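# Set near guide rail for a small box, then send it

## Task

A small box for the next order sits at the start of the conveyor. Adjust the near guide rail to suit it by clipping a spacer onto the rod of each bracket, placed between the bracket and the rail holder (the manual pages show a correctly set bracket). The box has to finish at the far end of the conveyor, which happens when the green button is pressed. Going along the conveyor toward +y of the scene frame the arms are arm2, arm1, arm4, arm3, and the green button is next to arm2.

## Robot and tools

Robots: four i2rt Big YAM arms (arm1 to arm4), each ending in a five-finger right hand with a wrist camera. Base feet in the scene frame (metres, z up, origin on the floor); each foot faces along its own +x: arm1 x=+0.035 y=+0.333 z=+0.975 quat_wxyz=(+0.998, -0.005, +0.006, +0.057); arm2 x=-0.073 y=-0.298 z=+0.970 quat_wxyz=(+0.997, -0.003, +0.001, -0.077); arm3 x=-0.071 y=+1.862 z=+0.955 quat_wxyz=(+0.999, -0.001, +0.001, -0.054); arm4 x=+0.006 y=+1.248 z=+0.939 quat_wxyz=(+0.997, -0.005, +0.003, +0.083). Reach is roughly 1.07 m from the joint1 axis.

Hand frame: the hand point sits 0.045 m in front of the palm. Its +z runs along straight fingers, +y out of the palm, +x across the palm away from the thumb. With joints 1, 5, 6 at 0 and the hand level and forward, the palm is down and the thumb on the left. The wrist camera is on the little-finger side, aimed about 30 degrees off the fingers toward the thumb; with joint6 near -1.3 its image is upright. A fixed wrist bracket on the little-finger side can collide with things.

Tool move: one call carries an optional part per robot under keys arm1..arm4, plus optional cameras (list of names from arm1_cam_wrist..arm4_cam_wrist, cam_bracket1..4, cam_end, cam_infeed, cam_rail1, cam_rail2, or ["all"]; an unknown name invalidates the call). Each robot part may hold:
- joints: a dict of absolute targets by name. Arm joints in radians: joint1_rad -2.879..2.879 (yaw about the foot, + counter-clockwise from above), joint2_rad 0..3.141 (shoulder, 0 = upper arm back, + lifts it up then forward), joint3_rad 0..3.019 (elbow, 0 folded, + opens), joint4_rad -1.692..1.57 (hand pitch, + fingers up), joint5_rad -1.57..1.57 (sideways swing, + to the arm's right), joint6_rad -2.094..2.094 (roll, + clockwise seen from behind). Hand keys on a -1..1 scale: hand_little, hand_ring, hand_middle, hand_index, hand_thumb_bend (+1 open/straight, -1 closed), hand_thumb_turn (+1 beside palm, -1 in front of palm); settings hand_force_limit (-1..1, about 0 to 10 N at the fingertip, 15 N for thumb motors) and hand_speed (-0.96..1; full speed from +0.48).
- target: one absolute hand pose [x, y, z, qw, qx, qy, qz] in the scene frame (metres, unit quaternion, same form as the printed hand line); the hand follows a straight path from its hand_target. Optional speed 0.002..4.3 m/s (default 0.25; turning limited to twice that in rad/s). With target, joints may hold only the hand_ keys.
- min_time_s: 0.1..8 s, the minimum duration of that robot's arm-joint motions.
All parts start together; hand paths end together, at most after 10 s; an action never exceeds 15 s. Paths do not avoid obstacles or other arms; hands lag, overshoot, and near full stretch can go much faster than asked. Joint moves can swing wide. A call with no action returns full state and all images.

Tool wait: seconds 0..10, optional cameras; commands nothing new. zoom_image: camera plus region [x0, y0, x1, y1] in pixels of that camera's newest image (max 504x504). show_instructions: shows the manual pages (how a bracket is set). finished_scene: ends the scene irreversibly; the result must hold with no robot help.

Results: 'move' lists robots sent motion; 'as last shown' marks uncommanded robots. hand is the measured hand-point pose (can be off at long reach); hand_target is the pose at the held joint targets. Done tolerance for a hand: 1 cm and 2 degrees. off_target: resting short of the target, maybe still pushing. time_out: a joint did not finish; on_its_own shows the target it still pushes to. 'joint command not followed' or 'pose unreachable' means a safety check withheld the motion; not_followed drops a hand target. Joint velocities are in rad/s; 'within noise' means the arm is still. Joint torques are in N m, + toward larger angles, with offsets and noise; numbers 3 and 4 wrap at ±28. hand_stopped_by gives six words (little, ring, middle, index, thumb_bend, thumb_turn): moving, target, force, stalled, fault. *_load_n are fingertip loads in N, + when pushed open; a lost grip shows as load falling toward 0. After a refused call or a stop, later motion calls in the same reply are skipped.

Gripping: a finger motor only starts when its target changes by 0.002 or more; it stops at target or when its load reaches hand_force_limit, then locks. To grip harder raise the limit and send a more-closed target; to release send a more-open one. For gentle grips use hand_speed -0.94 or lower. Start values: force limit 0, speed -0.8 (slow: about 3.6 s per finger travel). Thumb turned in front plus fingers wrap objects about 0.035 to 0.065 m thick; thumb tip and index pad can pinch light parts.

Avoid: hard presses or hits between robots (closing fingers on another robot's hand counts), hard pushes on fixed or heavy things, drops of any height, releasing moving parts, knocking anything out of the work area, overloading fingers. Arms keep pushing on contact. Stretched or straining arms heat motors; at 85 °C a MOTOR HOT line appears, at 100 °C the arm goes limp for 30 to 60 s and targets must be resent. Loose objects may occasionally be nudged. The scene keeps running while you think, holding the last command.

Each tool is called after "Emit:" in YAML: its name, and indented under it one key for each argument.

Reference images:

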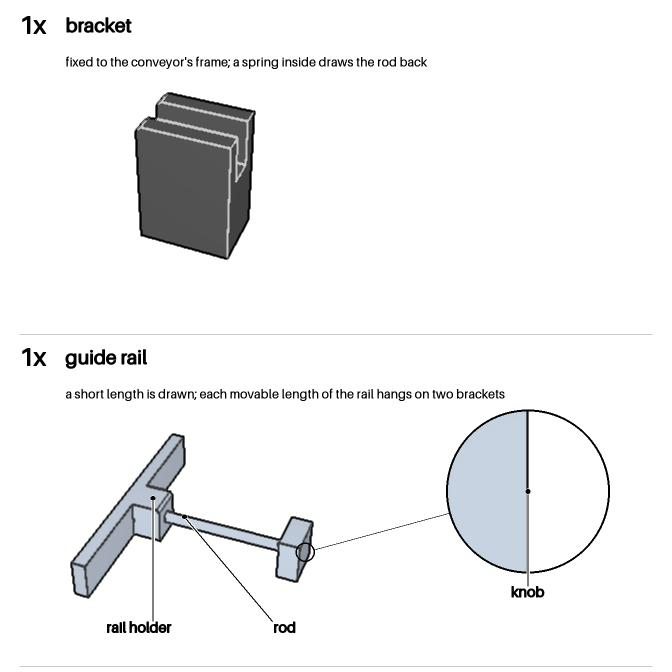

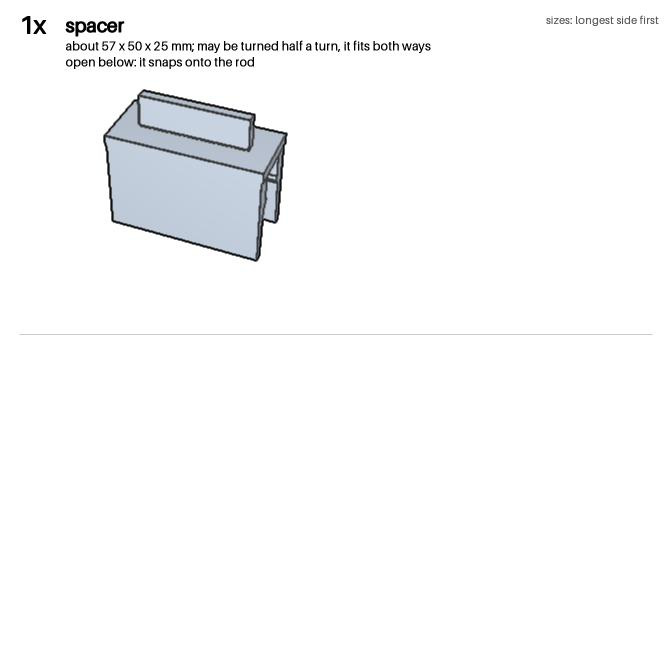

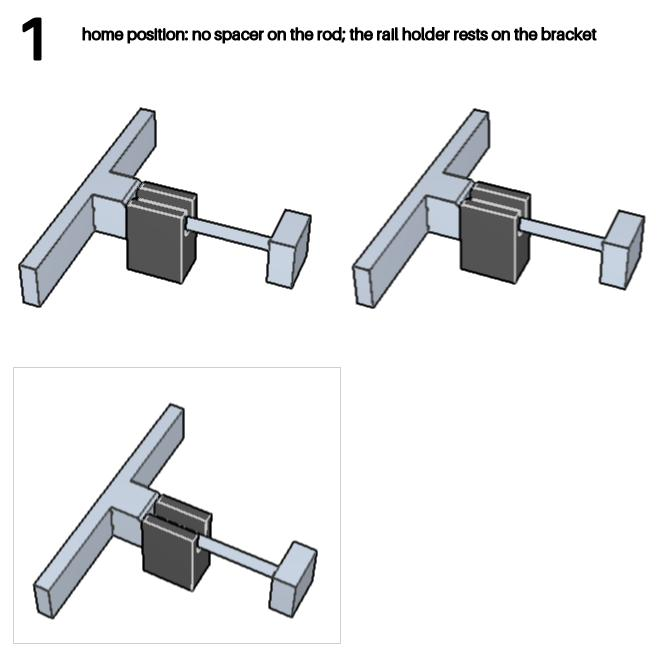

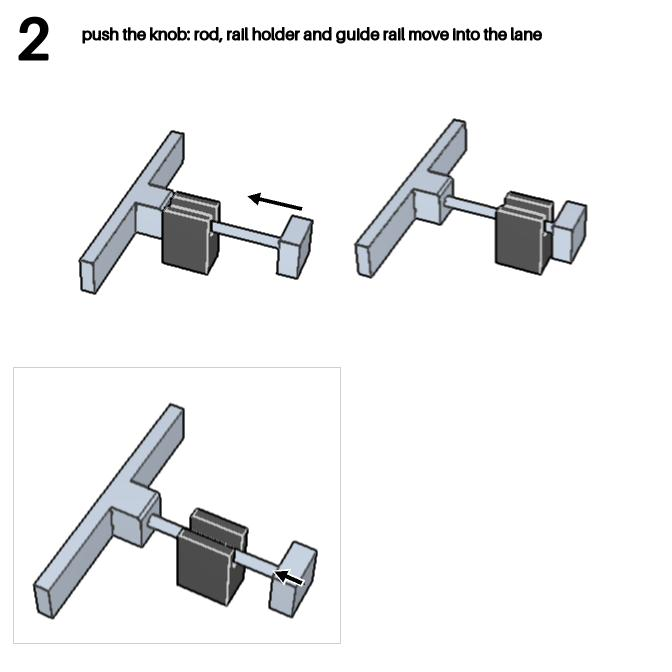

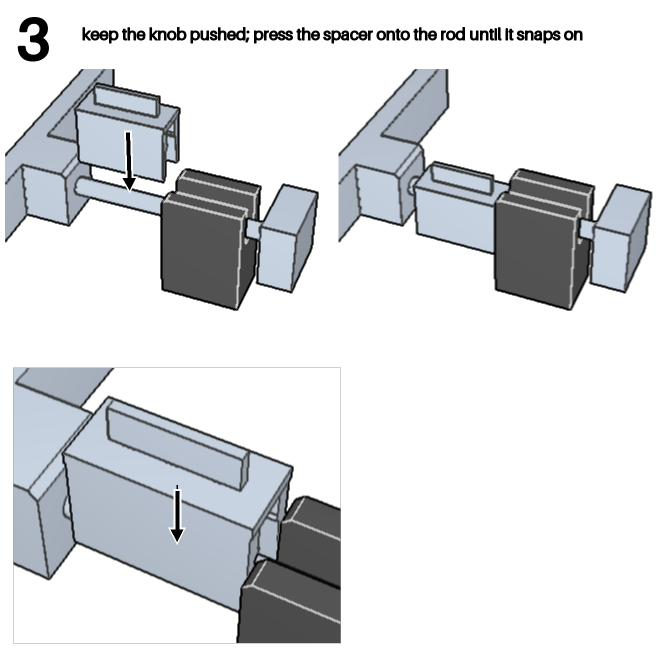

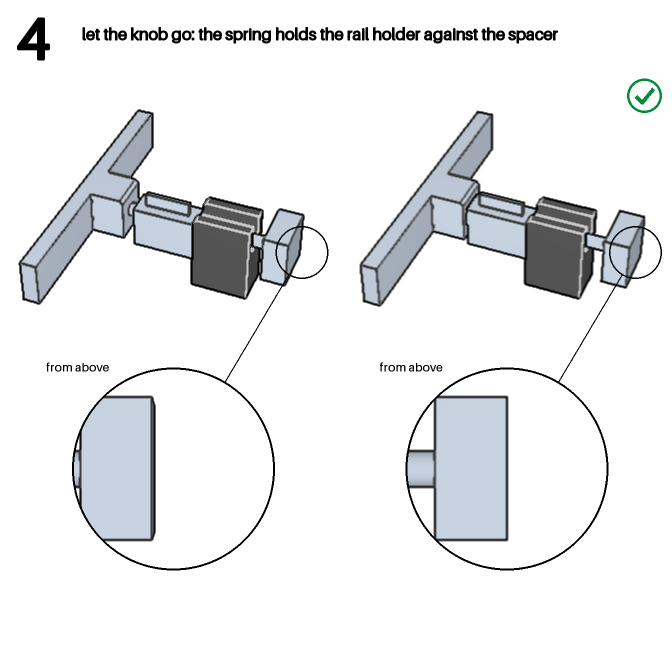

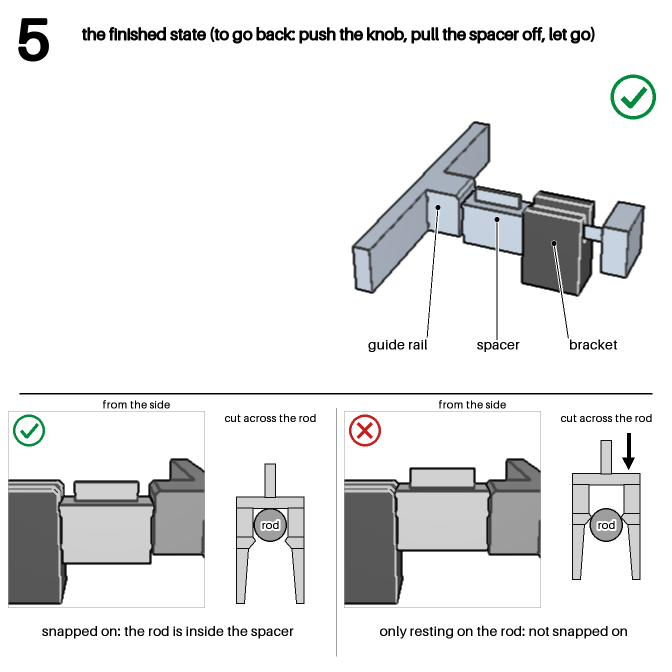

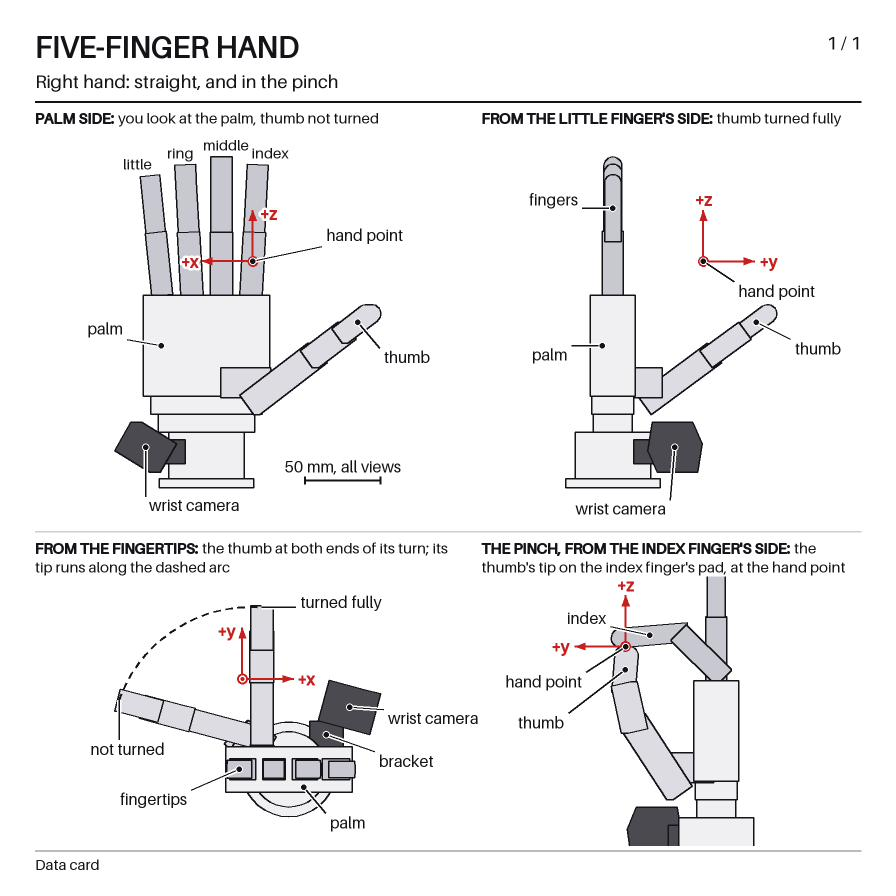

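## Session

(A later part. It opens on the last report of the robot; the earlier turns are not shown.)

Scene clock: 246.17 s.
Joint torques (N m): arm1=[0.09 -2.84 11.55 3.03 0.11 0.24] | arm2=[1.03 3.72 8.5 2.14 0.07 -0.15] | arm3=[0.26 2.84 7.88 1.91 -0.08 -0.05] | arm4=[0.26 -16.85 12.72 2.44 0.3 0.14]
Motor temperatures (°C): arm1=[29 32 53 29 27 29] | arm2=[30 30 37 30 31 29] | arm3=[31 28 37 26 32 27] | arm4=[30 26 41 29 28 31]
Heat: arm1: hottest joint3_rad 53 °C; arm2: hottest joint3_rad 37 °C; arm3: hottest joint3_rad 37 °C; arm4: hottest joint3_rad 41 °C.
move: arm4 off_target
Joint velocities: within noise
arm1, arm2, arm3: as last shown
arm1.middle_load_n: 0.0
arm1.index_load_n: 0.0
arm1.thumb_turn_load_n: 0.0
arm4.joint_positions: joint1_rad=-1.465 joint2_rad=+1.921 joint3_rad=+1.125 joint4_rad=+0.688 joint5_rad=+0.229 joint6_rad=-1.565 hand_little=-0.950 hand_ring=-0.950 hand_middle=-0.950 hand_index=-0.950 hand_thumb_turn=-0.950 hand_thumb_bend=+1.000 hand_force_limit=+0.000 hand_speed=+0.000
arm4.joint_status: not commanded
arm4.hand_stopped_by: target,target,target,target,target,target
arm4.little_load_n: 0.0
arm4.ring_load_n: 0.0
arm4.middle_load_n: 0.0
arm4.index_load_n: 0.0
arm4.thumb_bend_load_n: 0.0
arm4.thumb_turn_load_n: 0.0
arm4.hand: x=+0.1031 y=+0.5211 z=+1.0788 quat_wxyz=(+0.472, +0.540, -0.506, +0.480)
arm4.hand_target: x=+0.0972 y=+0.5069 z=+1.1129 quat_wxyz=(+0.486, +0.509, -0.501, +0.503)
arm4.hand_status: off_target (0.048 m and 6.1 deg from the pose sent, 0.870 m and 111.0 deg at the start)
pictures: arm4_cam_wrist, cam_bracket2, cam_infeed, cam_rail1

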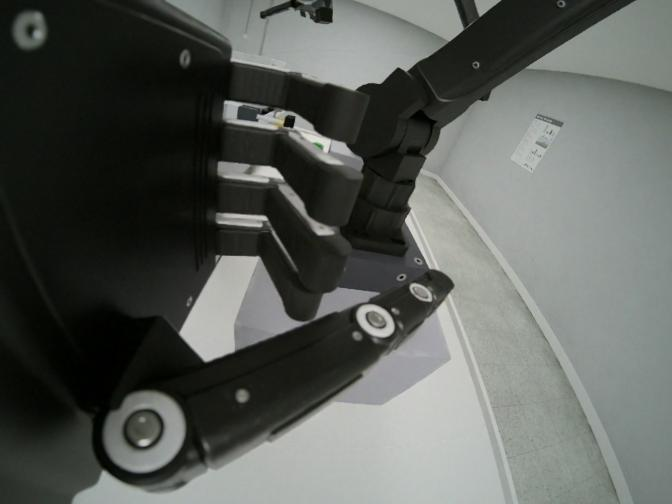

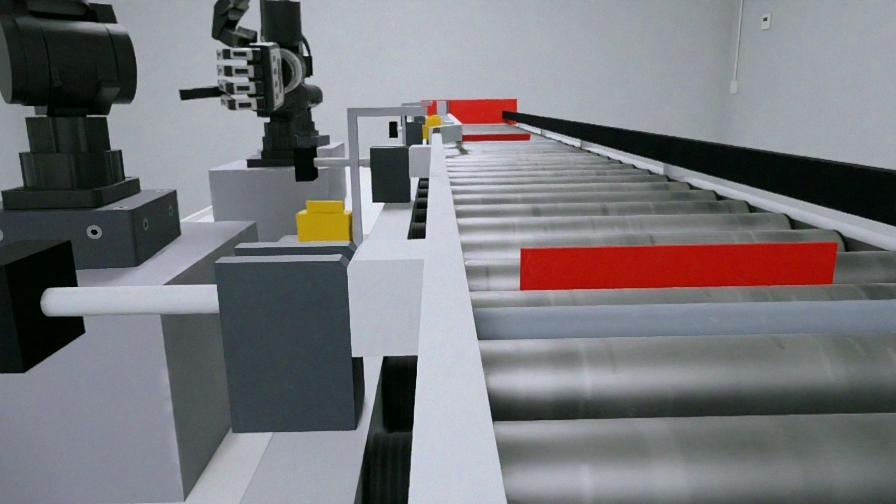

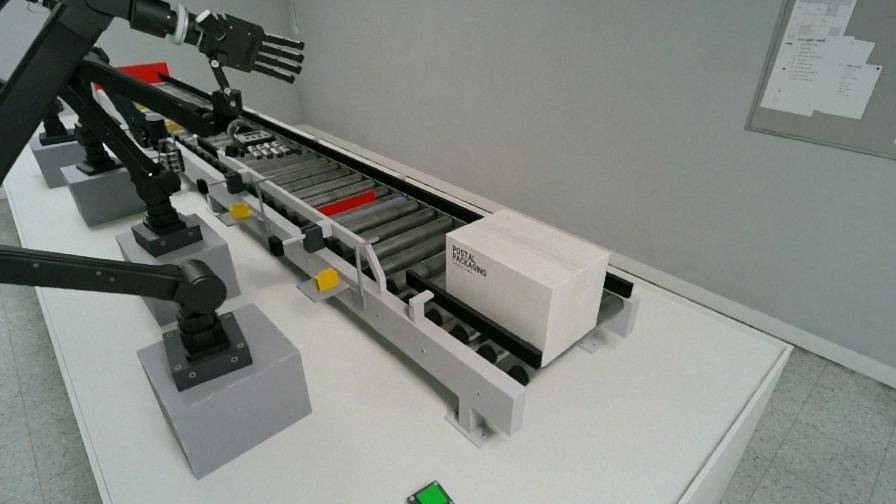

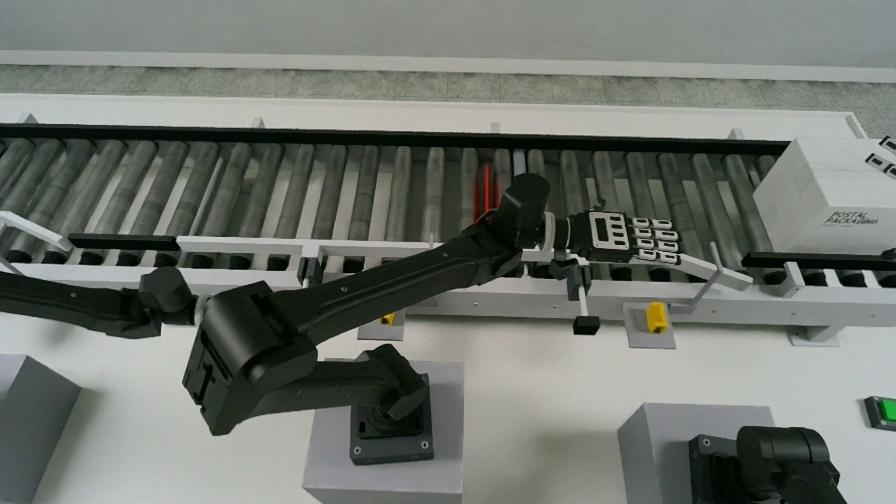

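Emit:
move:
  arm4: {"target": [0.095, 0.44, 1.03, 0.51, 0.47, -0.49, 0.52], "speed": 0.2}
  cameras: ["arm4_cam_wrist", "cam_bracket1"]

Scene clock: 259.30 s.
Joint torques (N m): arm1=[0.26 -3.37 11.73 3.11 0.12 0.25] | arm2=[0.97 3.84 8.5 2.17 0.07 -0.15] | arm3=[0.21 2.84 7.88 1.91 -0.08 -0.05] | arm4=[0.32 -19.6 11.73 2.4 0.26 0.1]
Motor temperatures (°C): arm1=[29 32 55 29 27 29] | arm2=[30 30 37 30 31 29] | arm3=[31 28 37 26 32 27] | arm4=[30 27 41 29 28 31]
Heat: arm1: hottest joint3_rad 55 °C; arm2: hottest joint3_rad 37 °C; arm3: hottest joint3_rad 37 °C; arm4: hottest joint3_rad 41 °C.
move: arm4 off_target
Joint velocities: within noise
arm1, arm2, arm3: as last shown
arm2.thumb_turn_load_n: 0.5
arm3.little_load_n: 0.5
arm4.joint_positions: joint1_rad=-1.485 joint2_rad=+2.239 joint3_rad=+1.326 joint4_rad=+0.898 joint5_rad=+0.245 joint6_rad=-1.565 hand_little=-0.950 hand_ring=-0.950 hand_middle=-0.950 hand_index=-0.950 hand_thumb_turn=-0.950 hand_thumb_bend=+1.000 hand_force_limit=+0.000 hand_speed=+0.000
arm4.joint_status: not commanded
arm4.hand_stopped_by: target,target,target,target,target,target
arm4.little_load_n: 0.0
arm4.ring_load_n: 0.0
arm4.middle_load_n: 0.0
arm4.index_load_n: 0.0
arm4.thumb_bend_load_n: 0.0
arm4.thumb_turn_load_n: 0.0
arm4.hand: x=+0.1013 y=+0.4565 z=+0.9962 quat_wxyz=(+0.498, +0.503, -0.498, +0.500)
arm4.hand_target: x=+0.0947 y=+0.4419 z=+1.0296 quat_wxyz=(+0.512, +0.473, -0.492, +0.522)
arm4.hand_status: off_target (0.038 m and 4.7 deg from the pose sent, 0.095 m and 10.4 deg at the start)

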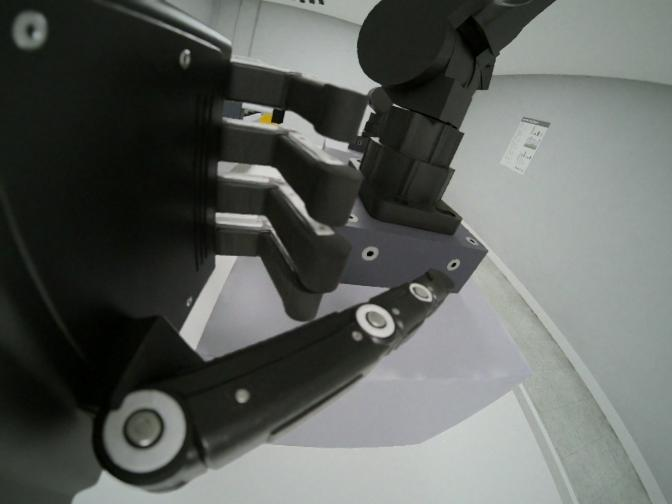

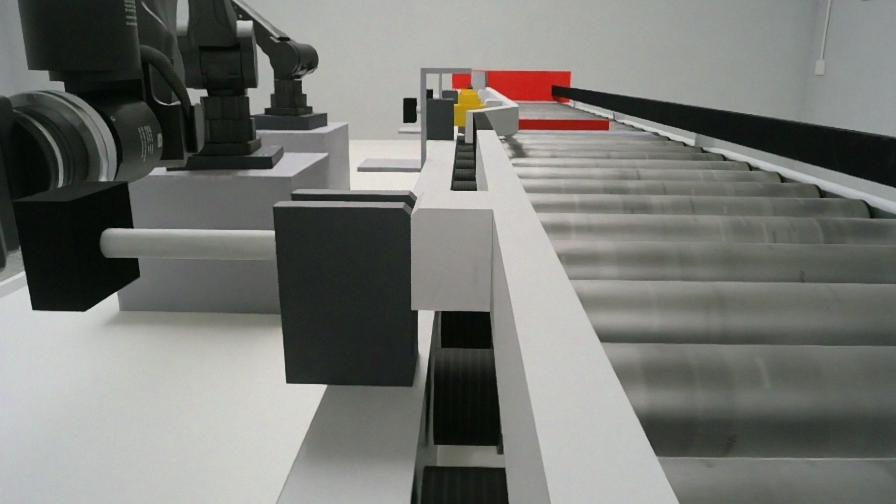

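Emit:
move:
  arm4: {"target": [0.17, 0.44, 1.02, 0.512, 0.473, -0.492, 0.522], "speed": 0.12}
  cameras: ["cam_bracket1", "cam_bracket2"]

Scene clock: 268.07 s.
Joint torques (N m): arm1=[0.38 -3.14 11.55 3.17 0.11 0.24] | arm2=[0.91 3.78 8.5 2.15 0.06 -0.15] | arm3=[0.26 2.84 7.88 1.91 -0.08 -0.05] | arm4=[2.84 -17.49 12.46 1.26 0.11 0.03]
Motor temperatures (°C): arm1=[29 32 56 29 27 29] | arm2=[30 30 37 30 31 29] | arm3=[31 28 37 26 32 27] | arm4=[30 27 41 29 28 31]
Heat: arm1: hottest joint3_rad 56 °C; arm2: hottest joint3_rad 37 °C; arm3: hottest joint3_rad 37 °C; arm4: hottest joint3_rad 41 °C.
move: arm4 off_target
Joint velocities: within noise
arm1, arm2, arm3: as last shown
arm2.thumb_turn_load_n: 0.0
arm3.little_load_n: 0.0
arm4.joint_positions: joint1_rad=-1.422 joint2_rad=+2.262 joint3_rad=+1.406 joint4_rad=+0.898 joint5_rad=+0.369 joint6_rad=-1.567 hand_little=-0.950 hand_ring=-0.950 hand_middle=-0.950 hand_index=-0.950 hand_thumb_turn=-0.950 hand_thumb_bend=+1.000 hand_force_limit=+0.000 hand_speed=+0.000
arm4.joint_status: not commanded
arm4.hand_stopped_by: target,target,target,target,target,target
arm4.little_load_n: 0.0
arm4.ring_load_n: 0.0
arm4.middle_load_n: 0.0
arm4.index_load_n: 0.0
arm4.thumb_bend_load_n: 0.0
arm4.thumb_turn_load_n: 0.5
arm4.hand: x=+0.1343 y=+0.4485 z=+1.0168 quat_wxyz=(+0.522, +0.470, -0.504, +0.502)
arm4.hand_target: x=+0.1582 y=+0.4405 z=+1.0195 quat_wxyz=(+0.518, +0.468, -0.496, +0.516)
arm4.hand_status: off_target (0.037 m and 2.9 deg from the pose sent, 0.075 m and 4.6 deg at the start)

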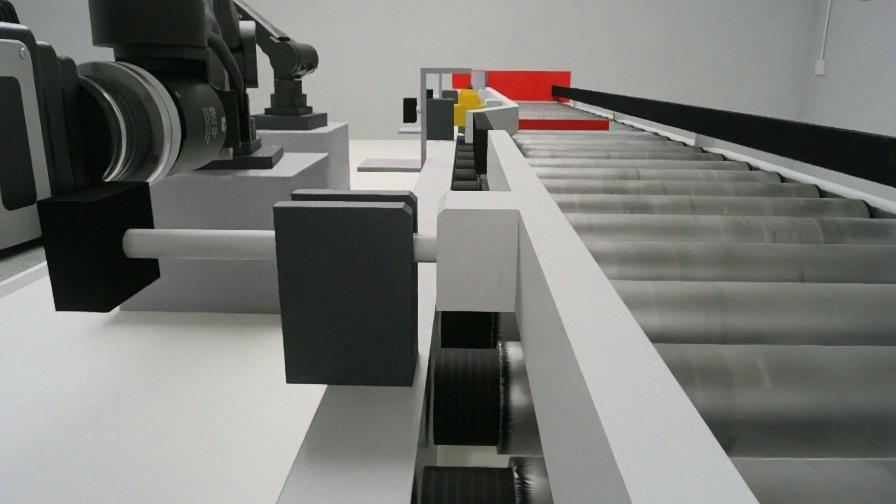

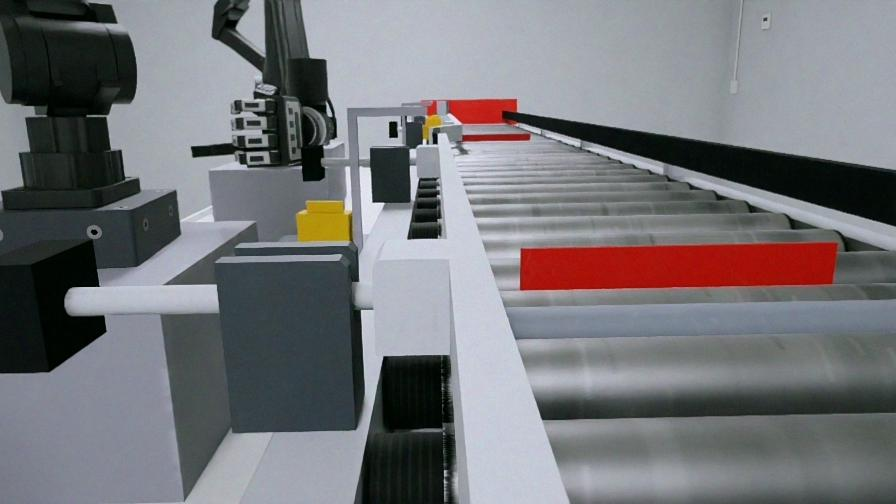

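Emit:
move:
  arm1: {"target": [0.274, -0.208, 1.06, 0, 0, 0.8434, -0.5373], "speed": 0.3, "joints": {"hand_thumb_turn": -1, "hand_thumb_bend": 0.1, "hand_index": 0.05, "hand_middle": 0.05, "hand_speed": 0.0}}
  cameras: ["arm1_cam_wrist", "cam_rail1", "cam_infeed", "arm2_cam_wrist"]

Scene clock: 331.83 s.
Joint torques (N m): arm1=[-1.55 -10.7 9.76 1.36 0.06 0.23] | arm2=[0.91 3.72 8.51 2.15 0.07 -0.15] | arm3=[0.21 2.84 7.87 1.92 -0.08 -0.05] | arm4=[2.84 -17.55 12.46 1.22 0.11 0.03]
Motor temperatures (°C): arm1=[29 32 59 29 27 28] | arm2=[30 30 38 30 31 29] | arm3=[31 28 37 26 32 26] | arm4=[30 31 42 29 28 30]
Heat: arm1: hottest joint3_rad 59 °C; arm2: hottest joint3_rad 38 °C; arm3: hottest joint3_rad 37 °C; arm4: hottest joint3_rad 42 °C.
move: arm1 off_target
Joint velocities: within noise
arm1.joint_positions: joint1_rad=-1.186 joint2_rad=+1.567 joint3_rad=+0.800 joint4_rad=+0.243 joint5_rad=+0.424 joint6_rad=+0.240 hand_little=+1.000 hand_ring=+1.000 hand_middle=+0.050 hand_index=+0.050 hand_thumb_turn=-1.000 hand_thumb_bend=+0.100 hand_force_limit=+0.000 hand_speed=+0.000
arm1.joint_status: all done
arm1.hand_stopped_by: target,target,target,target,target,target
arm1.little_load_n: 0.0
arm1.ring_load_n: 0.0
arm1.middle_load_n: 0.0
arm1.index_load_n: -0.5
arm1.thumb_bend_load_n: 0.5
arm1.thumb_turn_load_n: 0.0
arm1.hand: x=+0.2728 y=-0.1874 z=+1.0434 quat_wxyz=(-0.001, +0.008, -0.850, +0.526)
arm1.hand_target: x=+0.2774 y=-0.2025 z=+1.0605 quat_wxyz=(-0.009, -0.003, -0.844, +0.536)
arm1.hand_status: off_target (0.026 m and 1.8 deg from the pose sent, 0.208 m and 22.4 deg at the start)
arm2, arm3, arm4: as last shown
arm2.middle_load_n: -0.5
arm3.thumb_bend_load_n: -0.5
pictures: arm1_cam_wrist, arm2_cam_wrist, cam_infeed, cam_rail1

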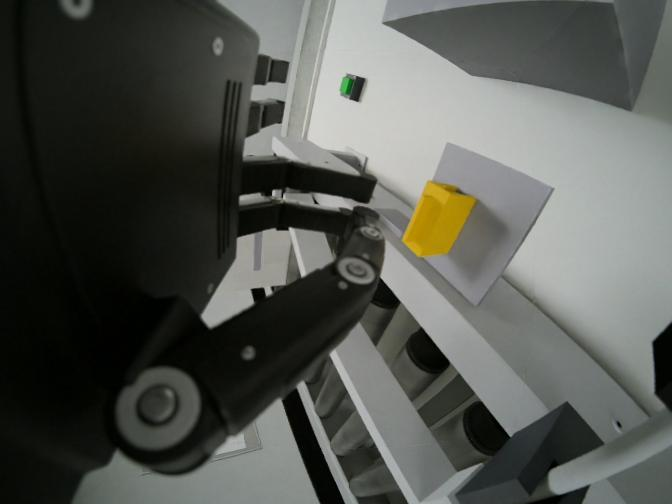

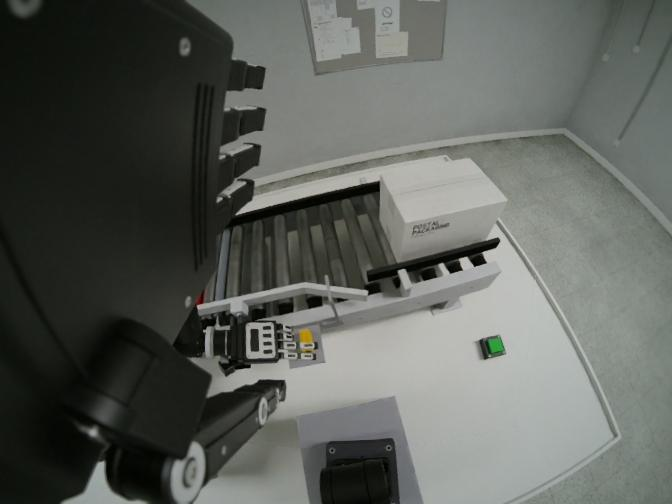

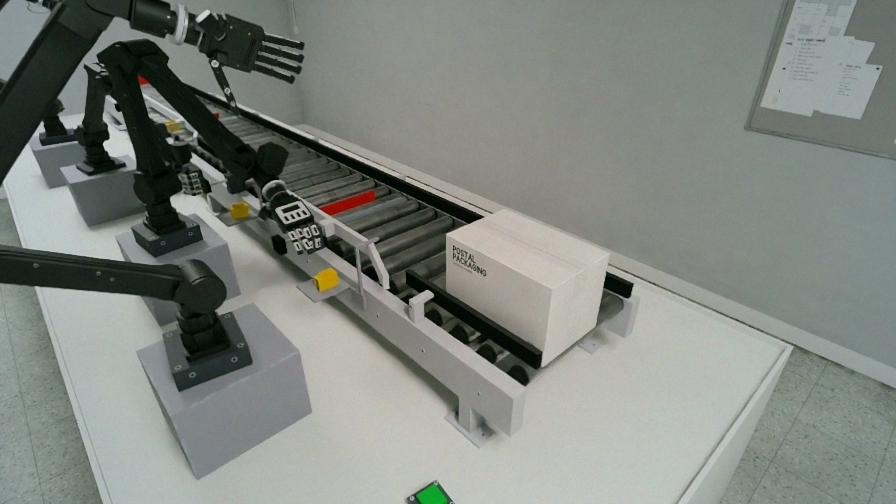

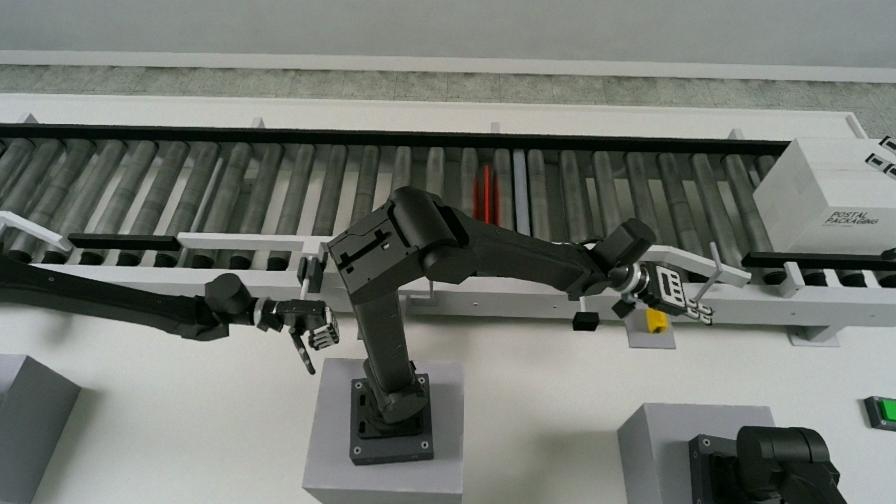

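Emit:
zoom_image:
  camera: "arm1_cam_wrist"
  region: [320, 130, 570, 320]

Scaled by 2.016 from the camera's image (finer frame: 960x720).

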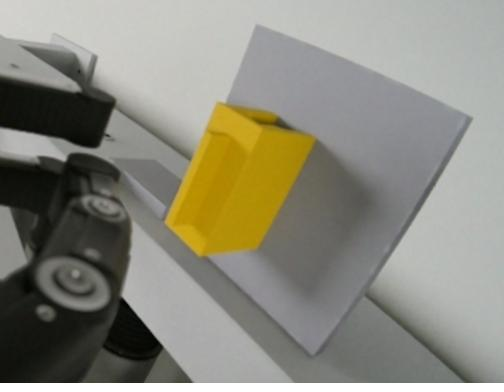

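Emit:
move:
  arm1: {"target": [0.28, -0.236, 1.017, 0, 0, 0.8434, -0.5373], "speed": 0.15}
  cameras: ["arm1_cam_wrist", "cam_rail1", "cam_infeed"]

Emit:
zoom_image:
  camera: "arm1_cam_wrist"
  region: [300, 130, 500, 290]

Emit:
zoom_image:
  camera: "cam_infeed"
  region: [240, 170, 400, 310]

Emit:
zoom_image:
  camera: "cam_rail1"
  region: [560, 220, 740, 360]

Scene clock: 355.73 s.
Joint torques (N m): arm1=[-1.14 -11.75 9.09 3.1 0.06 0.01] | arm2=[0.97 3.84 8.51 2.17 0.07 -0.14] | arm3=[0.21 2.9 7.88 1.91 -0.08 -0.05] | arm4=[2.73 -17.49 12.49 1.28 0.11 0.04]
Motor temperatures (°C): arm1=[29 33 57 29 27 28] | arm2=[30 29 38 30 31 29] | arm3=[31 28 37 26 32 26] | arm4=[30 32 43 29 27 30]
Heat: arm1: hottest joint3_rad 57 °C; arm2: hottest joint3_rad 38 °C; arm3: hottest joint3_rad 37 °C; arm4: hottest joint3_rad 43 °C.
move: arm1 off_target
Joint velocities: within noise
arm1.joint_positions: joint1_rad=-1.202 joint2_rad=+1.717 joint3_rad=+0.850 joint4_rad=+0.318 joint5_rad=+0.419 joint6_rad=+0.237 hand_little=+1.000 hand_ring=+1.000 hand_middle=+0.050 hand_index=+0.050 hand_thumb_turn=-1.000 hand_thumb_bend=+0.100 hand_force_limit=+0.000 hand_speed=+0.000
arm1.joint_status: not commanded
arm1.hand_stopped_by: target,target,target,target,target,target
arm1.little_load_n: 0.0
arm1.ring_load_n: 0.0
arm1.middle_load_n: 0.0
arm1.index_load_n: 0.0
arm1.thumb_bend_load_n: 0.0
arm1.thumb_turn_load_n: 0.0
arm1.hand: x=+0.2759 y=-0.2122 z=+0.9981 quat_wxyz=(+0.007, +0.006, -0.856, +0.516)
arm1.hand_target: x=+0.2796 y=-0.2339 z=+1.0166 quat_wxyz=(+0.000, +0.000, -0.844, +0.537)
arm1.hand_status: off_target (0.031 m and 3.0 deg from the pose sent, 0.056 m and 1.8 deg at the start)
arm2, arm3, arm4: as last shown
arm2.middle_load_n: 0.0
arm3.thumb_bend_load_n: 0.0
pictures: arm1_cam_wrist, cam_infeed, cam_rail1

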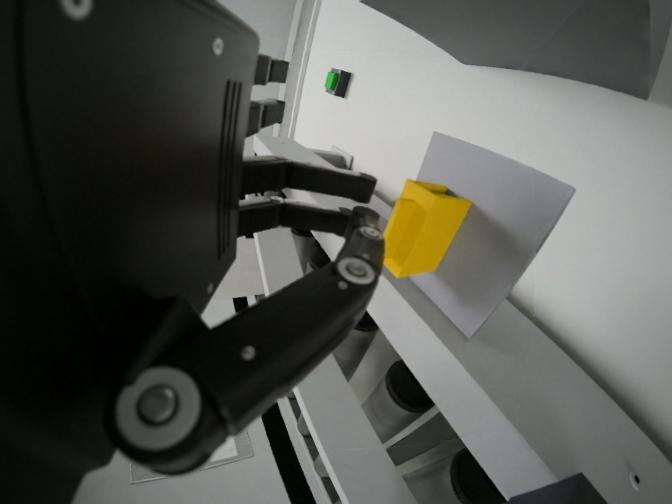

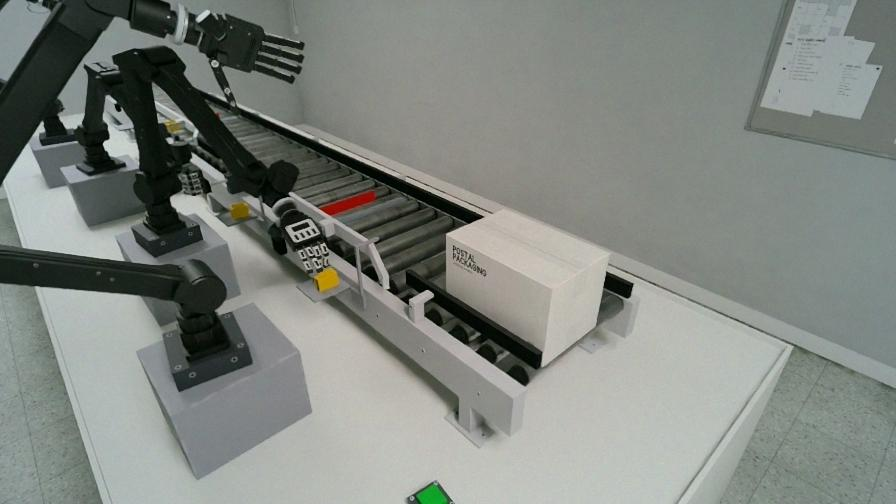

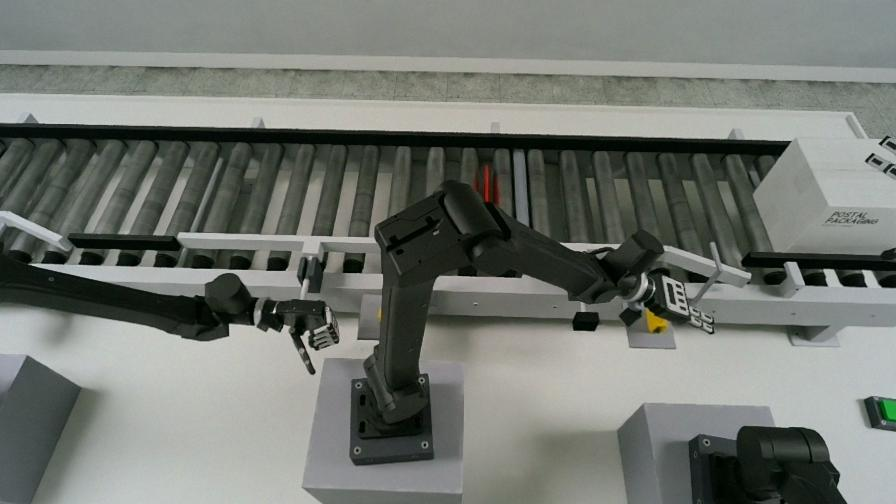

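Scaled by 2.520 from the camera's image (finer frame: 960x720).

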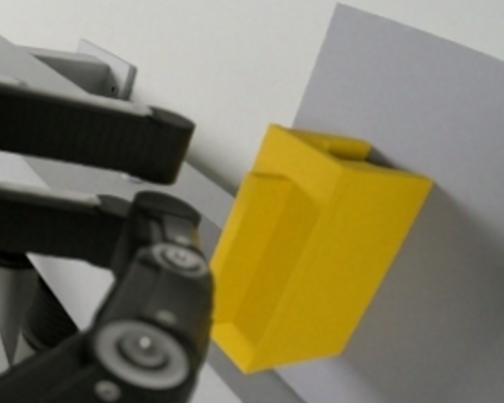

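Scaled by 3.150.

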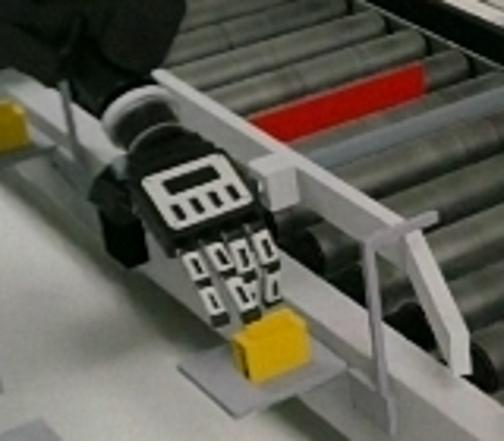

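Scaled by 2.800.

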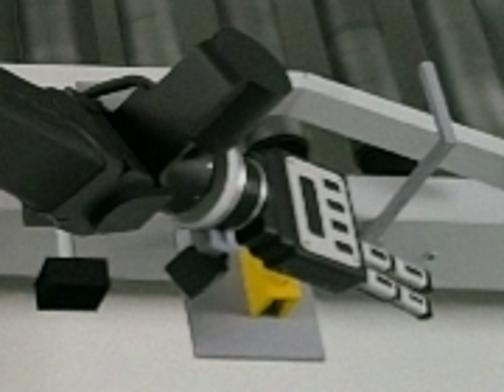

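Emit:
move:
  arm1: {"target": [0.290, -0.250, 1.001, 0, 0, 0.8434, -0.5373], "speed": 0.1}
  cameras: ["arm1_cam_wrist", "cam_infeed"]

Emit:
zoom_image:
  camera: "arm1_cam_wrist"
  region: [300, 130, 500, 290]

Emit:
zoom_image:
  camera: "cam_infeed"
  region: [240, 170, 400, 310]

Scene clock: 382.23 s.
Joint torques (N m): arm1=[-1.44 -11.46 9.03 3.12 0.24 0.06] | arm2=[0.97 3.78 8.5 2.17 0.07 -0.15] | arm3=[0.21 2.84 7.87 1.91 -0.08 -0.06] | arm4=[2.78 -17.49 12.46 1.24 0.11 0.03]
Motor temperatures (°C): arm1=[29 34 54 29 27 28] | arm2=[30 29 38 30 31 29] | arm3=[30 28 37 26 32 26] | arm4=[30 33 43 29 27 30]
Heat: arm1: hottest joint3_rad 54 °C; arm2: hottest joint3_rad 38 °C; arm3: hottest joint3_rad 37 °C; arm4: hottest joint3_rad 43 °C.
move: arm1 off_target
Joint velocities: within noise
arm1.joint_positions: joint1_rad=-1.202 joint2_rad=+1.777 joint3_rad=+0.896 joint4_rad=+0.343 joint5_rad=+0.419 joint6_rad=+0.237 hand_little=+1.000 hand_ring=+1.000 hand_middle=+0.050 hand_index=+0.050 hand_thumb_turn=-1.000 hand_thumb_bend=+0.100 hand_force_limit=+0.000 hand_speed=+0.000
arm1.joint_status: not commanded
arm1.hand_stopped_by: target,target,target,target,target,target
arm1.little_load_n: 0.0
arm1.ring_load_n: 0.0
arm1.middle_load_n: 0.0
arm1.index_load_n: 0.0
arm1.thumb_bend_load_n: 0.5
arm1.thumb_turn_load_n: 0.0
arm1.hand: x=+0.2849 y=-0.2296 z=+0.9890 quat_wxyz=(+0.004, +0.005, -0.854, +0.520)
arm1.hand_target: x=+0.2899 y=-0.2491 z=+1.0007 quat_wxyz=(+0.000, +0.000, -0.844, +0.537)
arm1.hand_status: off_target (0.024 m and 2.4 deg from the pose sent, 0.040 m and 3.0 deg at the start)
arm2.joint_positions: joint1_rad=+0.146 joint2_rad=+0.560 joint3_rad=+1.336 joint4_rad=-1.211 joint5_rad=+0.058 joint6_rad=-1.149 hand_little=+1.000 hand_ring=+1.000 hand_middle=+1.000 hand_index=+1.000 hand_thumb_turn=+1.000 hand_thumb_bend=+1.000 hand_force_limit=+0.000 hand_speed=-0.800
arm2.joint_status: not commanded
arm2.hand_stopped_by: target,target,target,target,target,target
arm2.little_load_n: 0.0
arm2.ring_load_n: 0.0
arm2.middle_load_n: 0.0
arm2.index_load_n: 0.0
arm2.thumb_bend_load_n: 0.0
arm2.thumb_turn_load_n: 0.0
arm2.hand: x=+0.1562 y=-0.3514 z=+1.4671 quat_wxyz=(-0.084, +0.821, -0.194, +0.530)
arm2.hand_target: x=+0.1552 y=-0.3513 z=+1.4789 quat_wxyz=(-0.086, +0.814, -0.192, +0.541)
arm2.hand_status: not commanded
arm3.joint_positions: joint1_rad=-0.183 joint2_rad=+0.625 joint3_rad=+1.366 joint4_rad=-1.295 joint5_rad=-0.032 joint6_rad=-1.281 hand_little=+1.000 hand_ring=+1.000 hand_middle=+1.000 hand_index=+1.000 hand_thumb_turn=+1.000 hand_thumb_bend=+1.000 hand_force_limit=+0.000 hand_speed=-0.800
arm3.joint_status: not commanded
arm3.hand_stopped_by: target,target,target,target,target,target
arm3.little_load_n: 0.0
arm3.ring_load_n: 0.0
arm3.middle_load_n: 0.0
arm3.index_load_n: 0.0
arm3.thumb_bend_load_n: 0.0
arm3.thumb_turn_load_n: 0.0
arm3.hand: x=+0.1496 y=+1.7528 z=+1.4379 quat_wxyz=(-0.013, +0.840, -0.242, +0.485)
arm3.hand_target: x=+0.1488 y=+1.7531 z=+1.4458 quat_wxyz=(-0.013, +0.836, -0.241, +0.494)
arm3.hand_status: not commanded
arm4: as last shown
arm4.ring_load_n: 0.5
arm4.thumb_turn_load_n: 0.0

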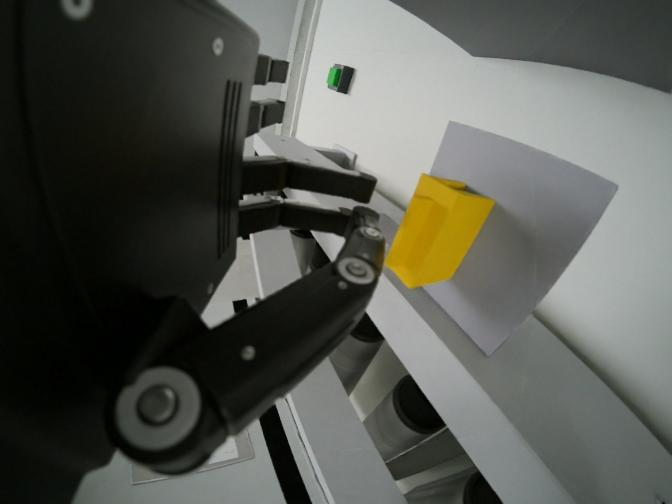

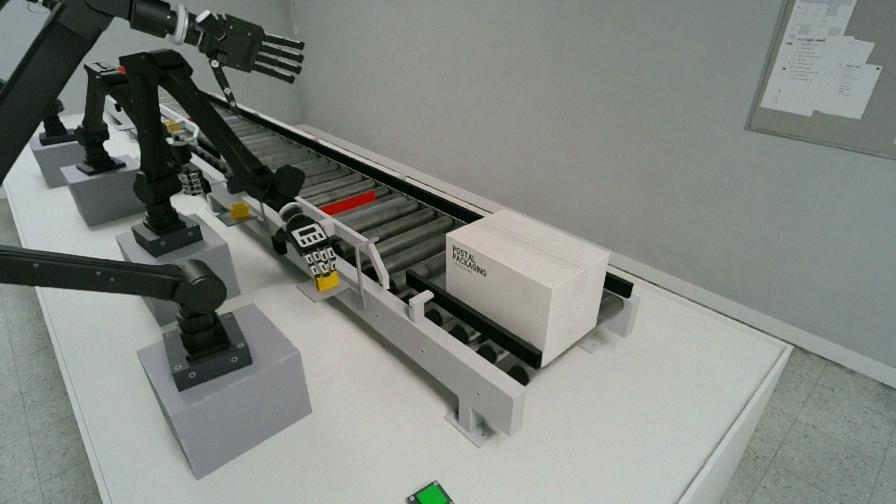

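Scaled by 2.520 from the camera's image (finer frame: 960x720).

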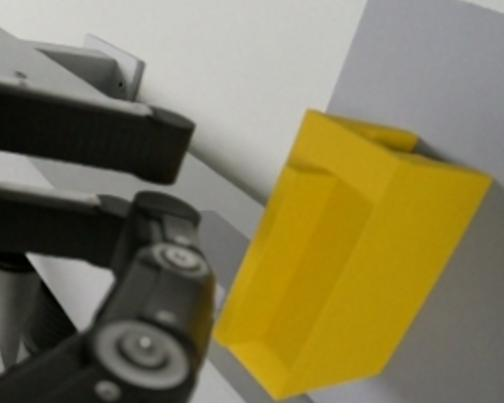

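Scaled by 3.150.

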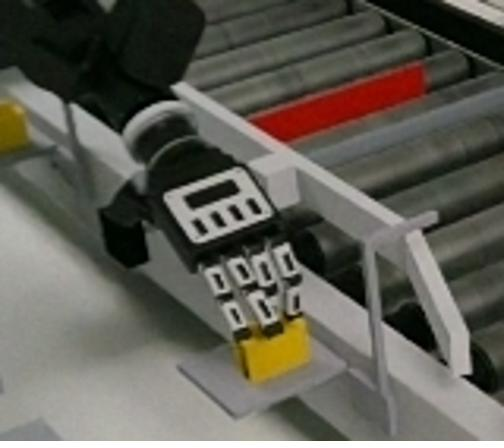

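Emit:
move:
  arm1: {"target": [0.295, -0.247, 0.982, 0, 0, 0.8434, -0.5373], "speed": 0.1}
  cameras: ["arm1_cam_wrist", "cam_infeed"]

Emit:
zoom_image:
  camera: "arm1_cam_wrist"
  region: [300, 130, 500, 290]

Emit:
zoom_image:
  camera: "cam_infeed"
  region: [280, 210, 380, 310]

Scene clock: 391.37 s.
Joint torques (N m): arm1=[-0.26 -11.93 8.17 3.25 0.29 0.1] | arm2=[0.91 3.78 8.51 2.17 0.07 -0.15] | arm3=[0.21 2.78 7.88 1.91 -0.08 -0.05] | arm4=[2.9 -17.49 12.44 1.28 0.11 0.03]
Motor temperatures (°C): arm1=[29 34 53 29 27 28] | arm2=[30 29 38 30 31 29] | arm3=[30 28 37 26 32 26] | arm4=[30 33 43 29 27 30]
Heat: arm1: hottest joint3_rad 53 °C; arm2: hottest joint3_rad 38 °C; arm3: hottest joint3_rad 37 °C; arm4: hottest joint3_rad 43 °C.
move: arm1 off_target
Joint velocities: within noise
arm1.joint_positions: joint1_rad=-1.202 joint2_rad=+1.817 joint3_rad=+0.896 joint4_rad=+0.390 joint5_rad=+0.427 joint6_rad=+0.237 hand_little=+1.000 hand_ring=+1.000 hand_middle=+0.050 hand_index=+0.050 hand_thumb_turn=-1.000 hand_thumb_bend=+0.100 hand_force_limit=+0.000 hand_speed=+0.000
arm1.joint_status: not commanded
arm1.hand_stopped_by: target,target,target,target,target,target
arm1.little_load_n: 0.0
arm1.ring_load_n: -0.5
arm1.middle_load_n: 0.0
arm1.index_load_n: 0.0
arm1.thumb_bend_load_n: 0.0
arm1.thumb_turn_load_n: 0.0
arm1.hand: x=+0.2849 y=-0.2334 z=+0.9753 quat_wxyz=(+0.006, +0.002, -0.852, +0.524)
arm1.hand_target: x=+0.2951 y=-0.2462 z=+0.9823 quat_wxyz=(-0.001, +0.000, -0.843, +0.537)
arm1.hand_status: off_target (0.018 m and 1.9 deg from the pose sent, 0.021 m and 2.4 deg at the start)
arm2, arm3, arm4: as last shown
arm2.middle_load_n: 0.5
arm4.ring_load_n: 0.0
arm4.thumb_turn_load_n: 0.5

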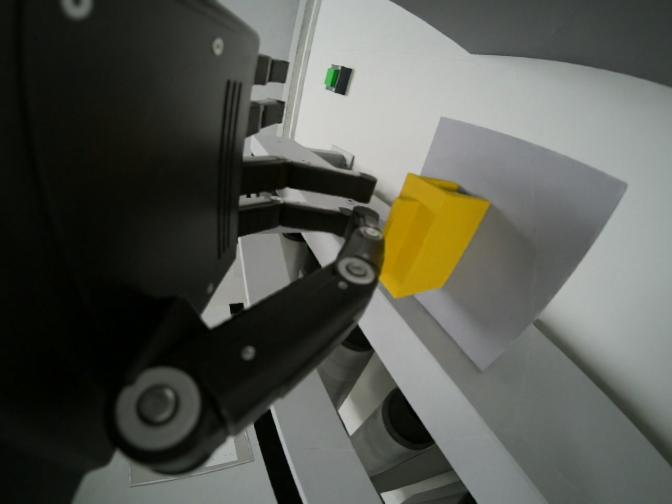

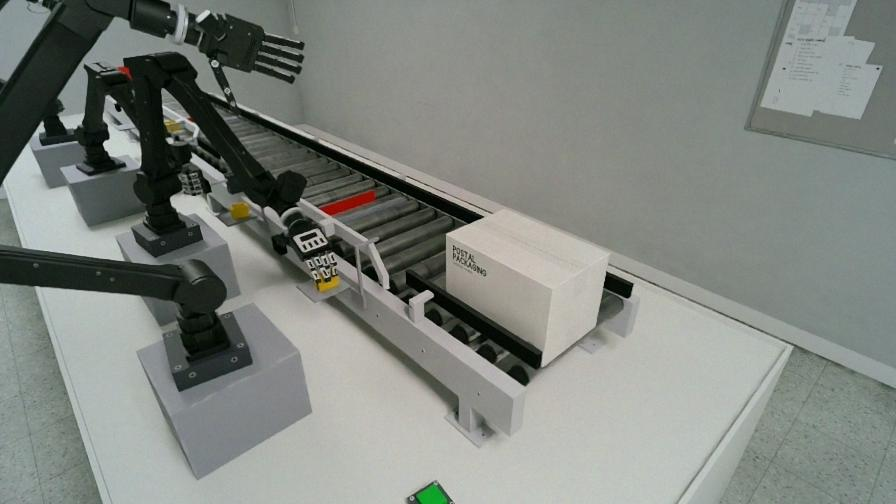

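Scaled by 2.520 from the camera's image (finer frame: 960x720).

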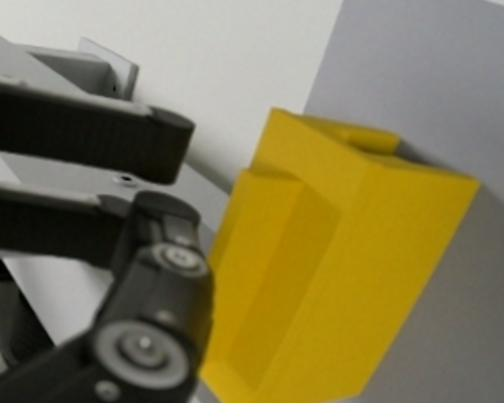

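Scaled by 5.040.

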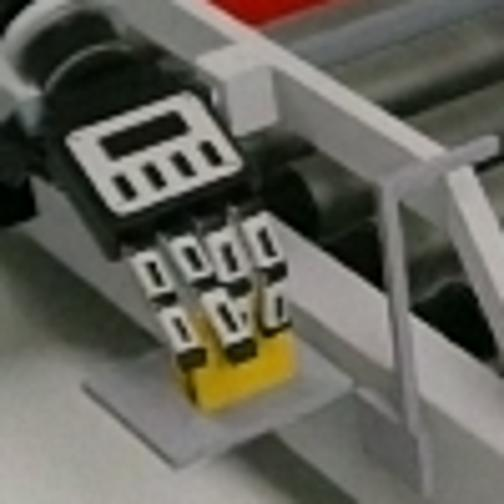

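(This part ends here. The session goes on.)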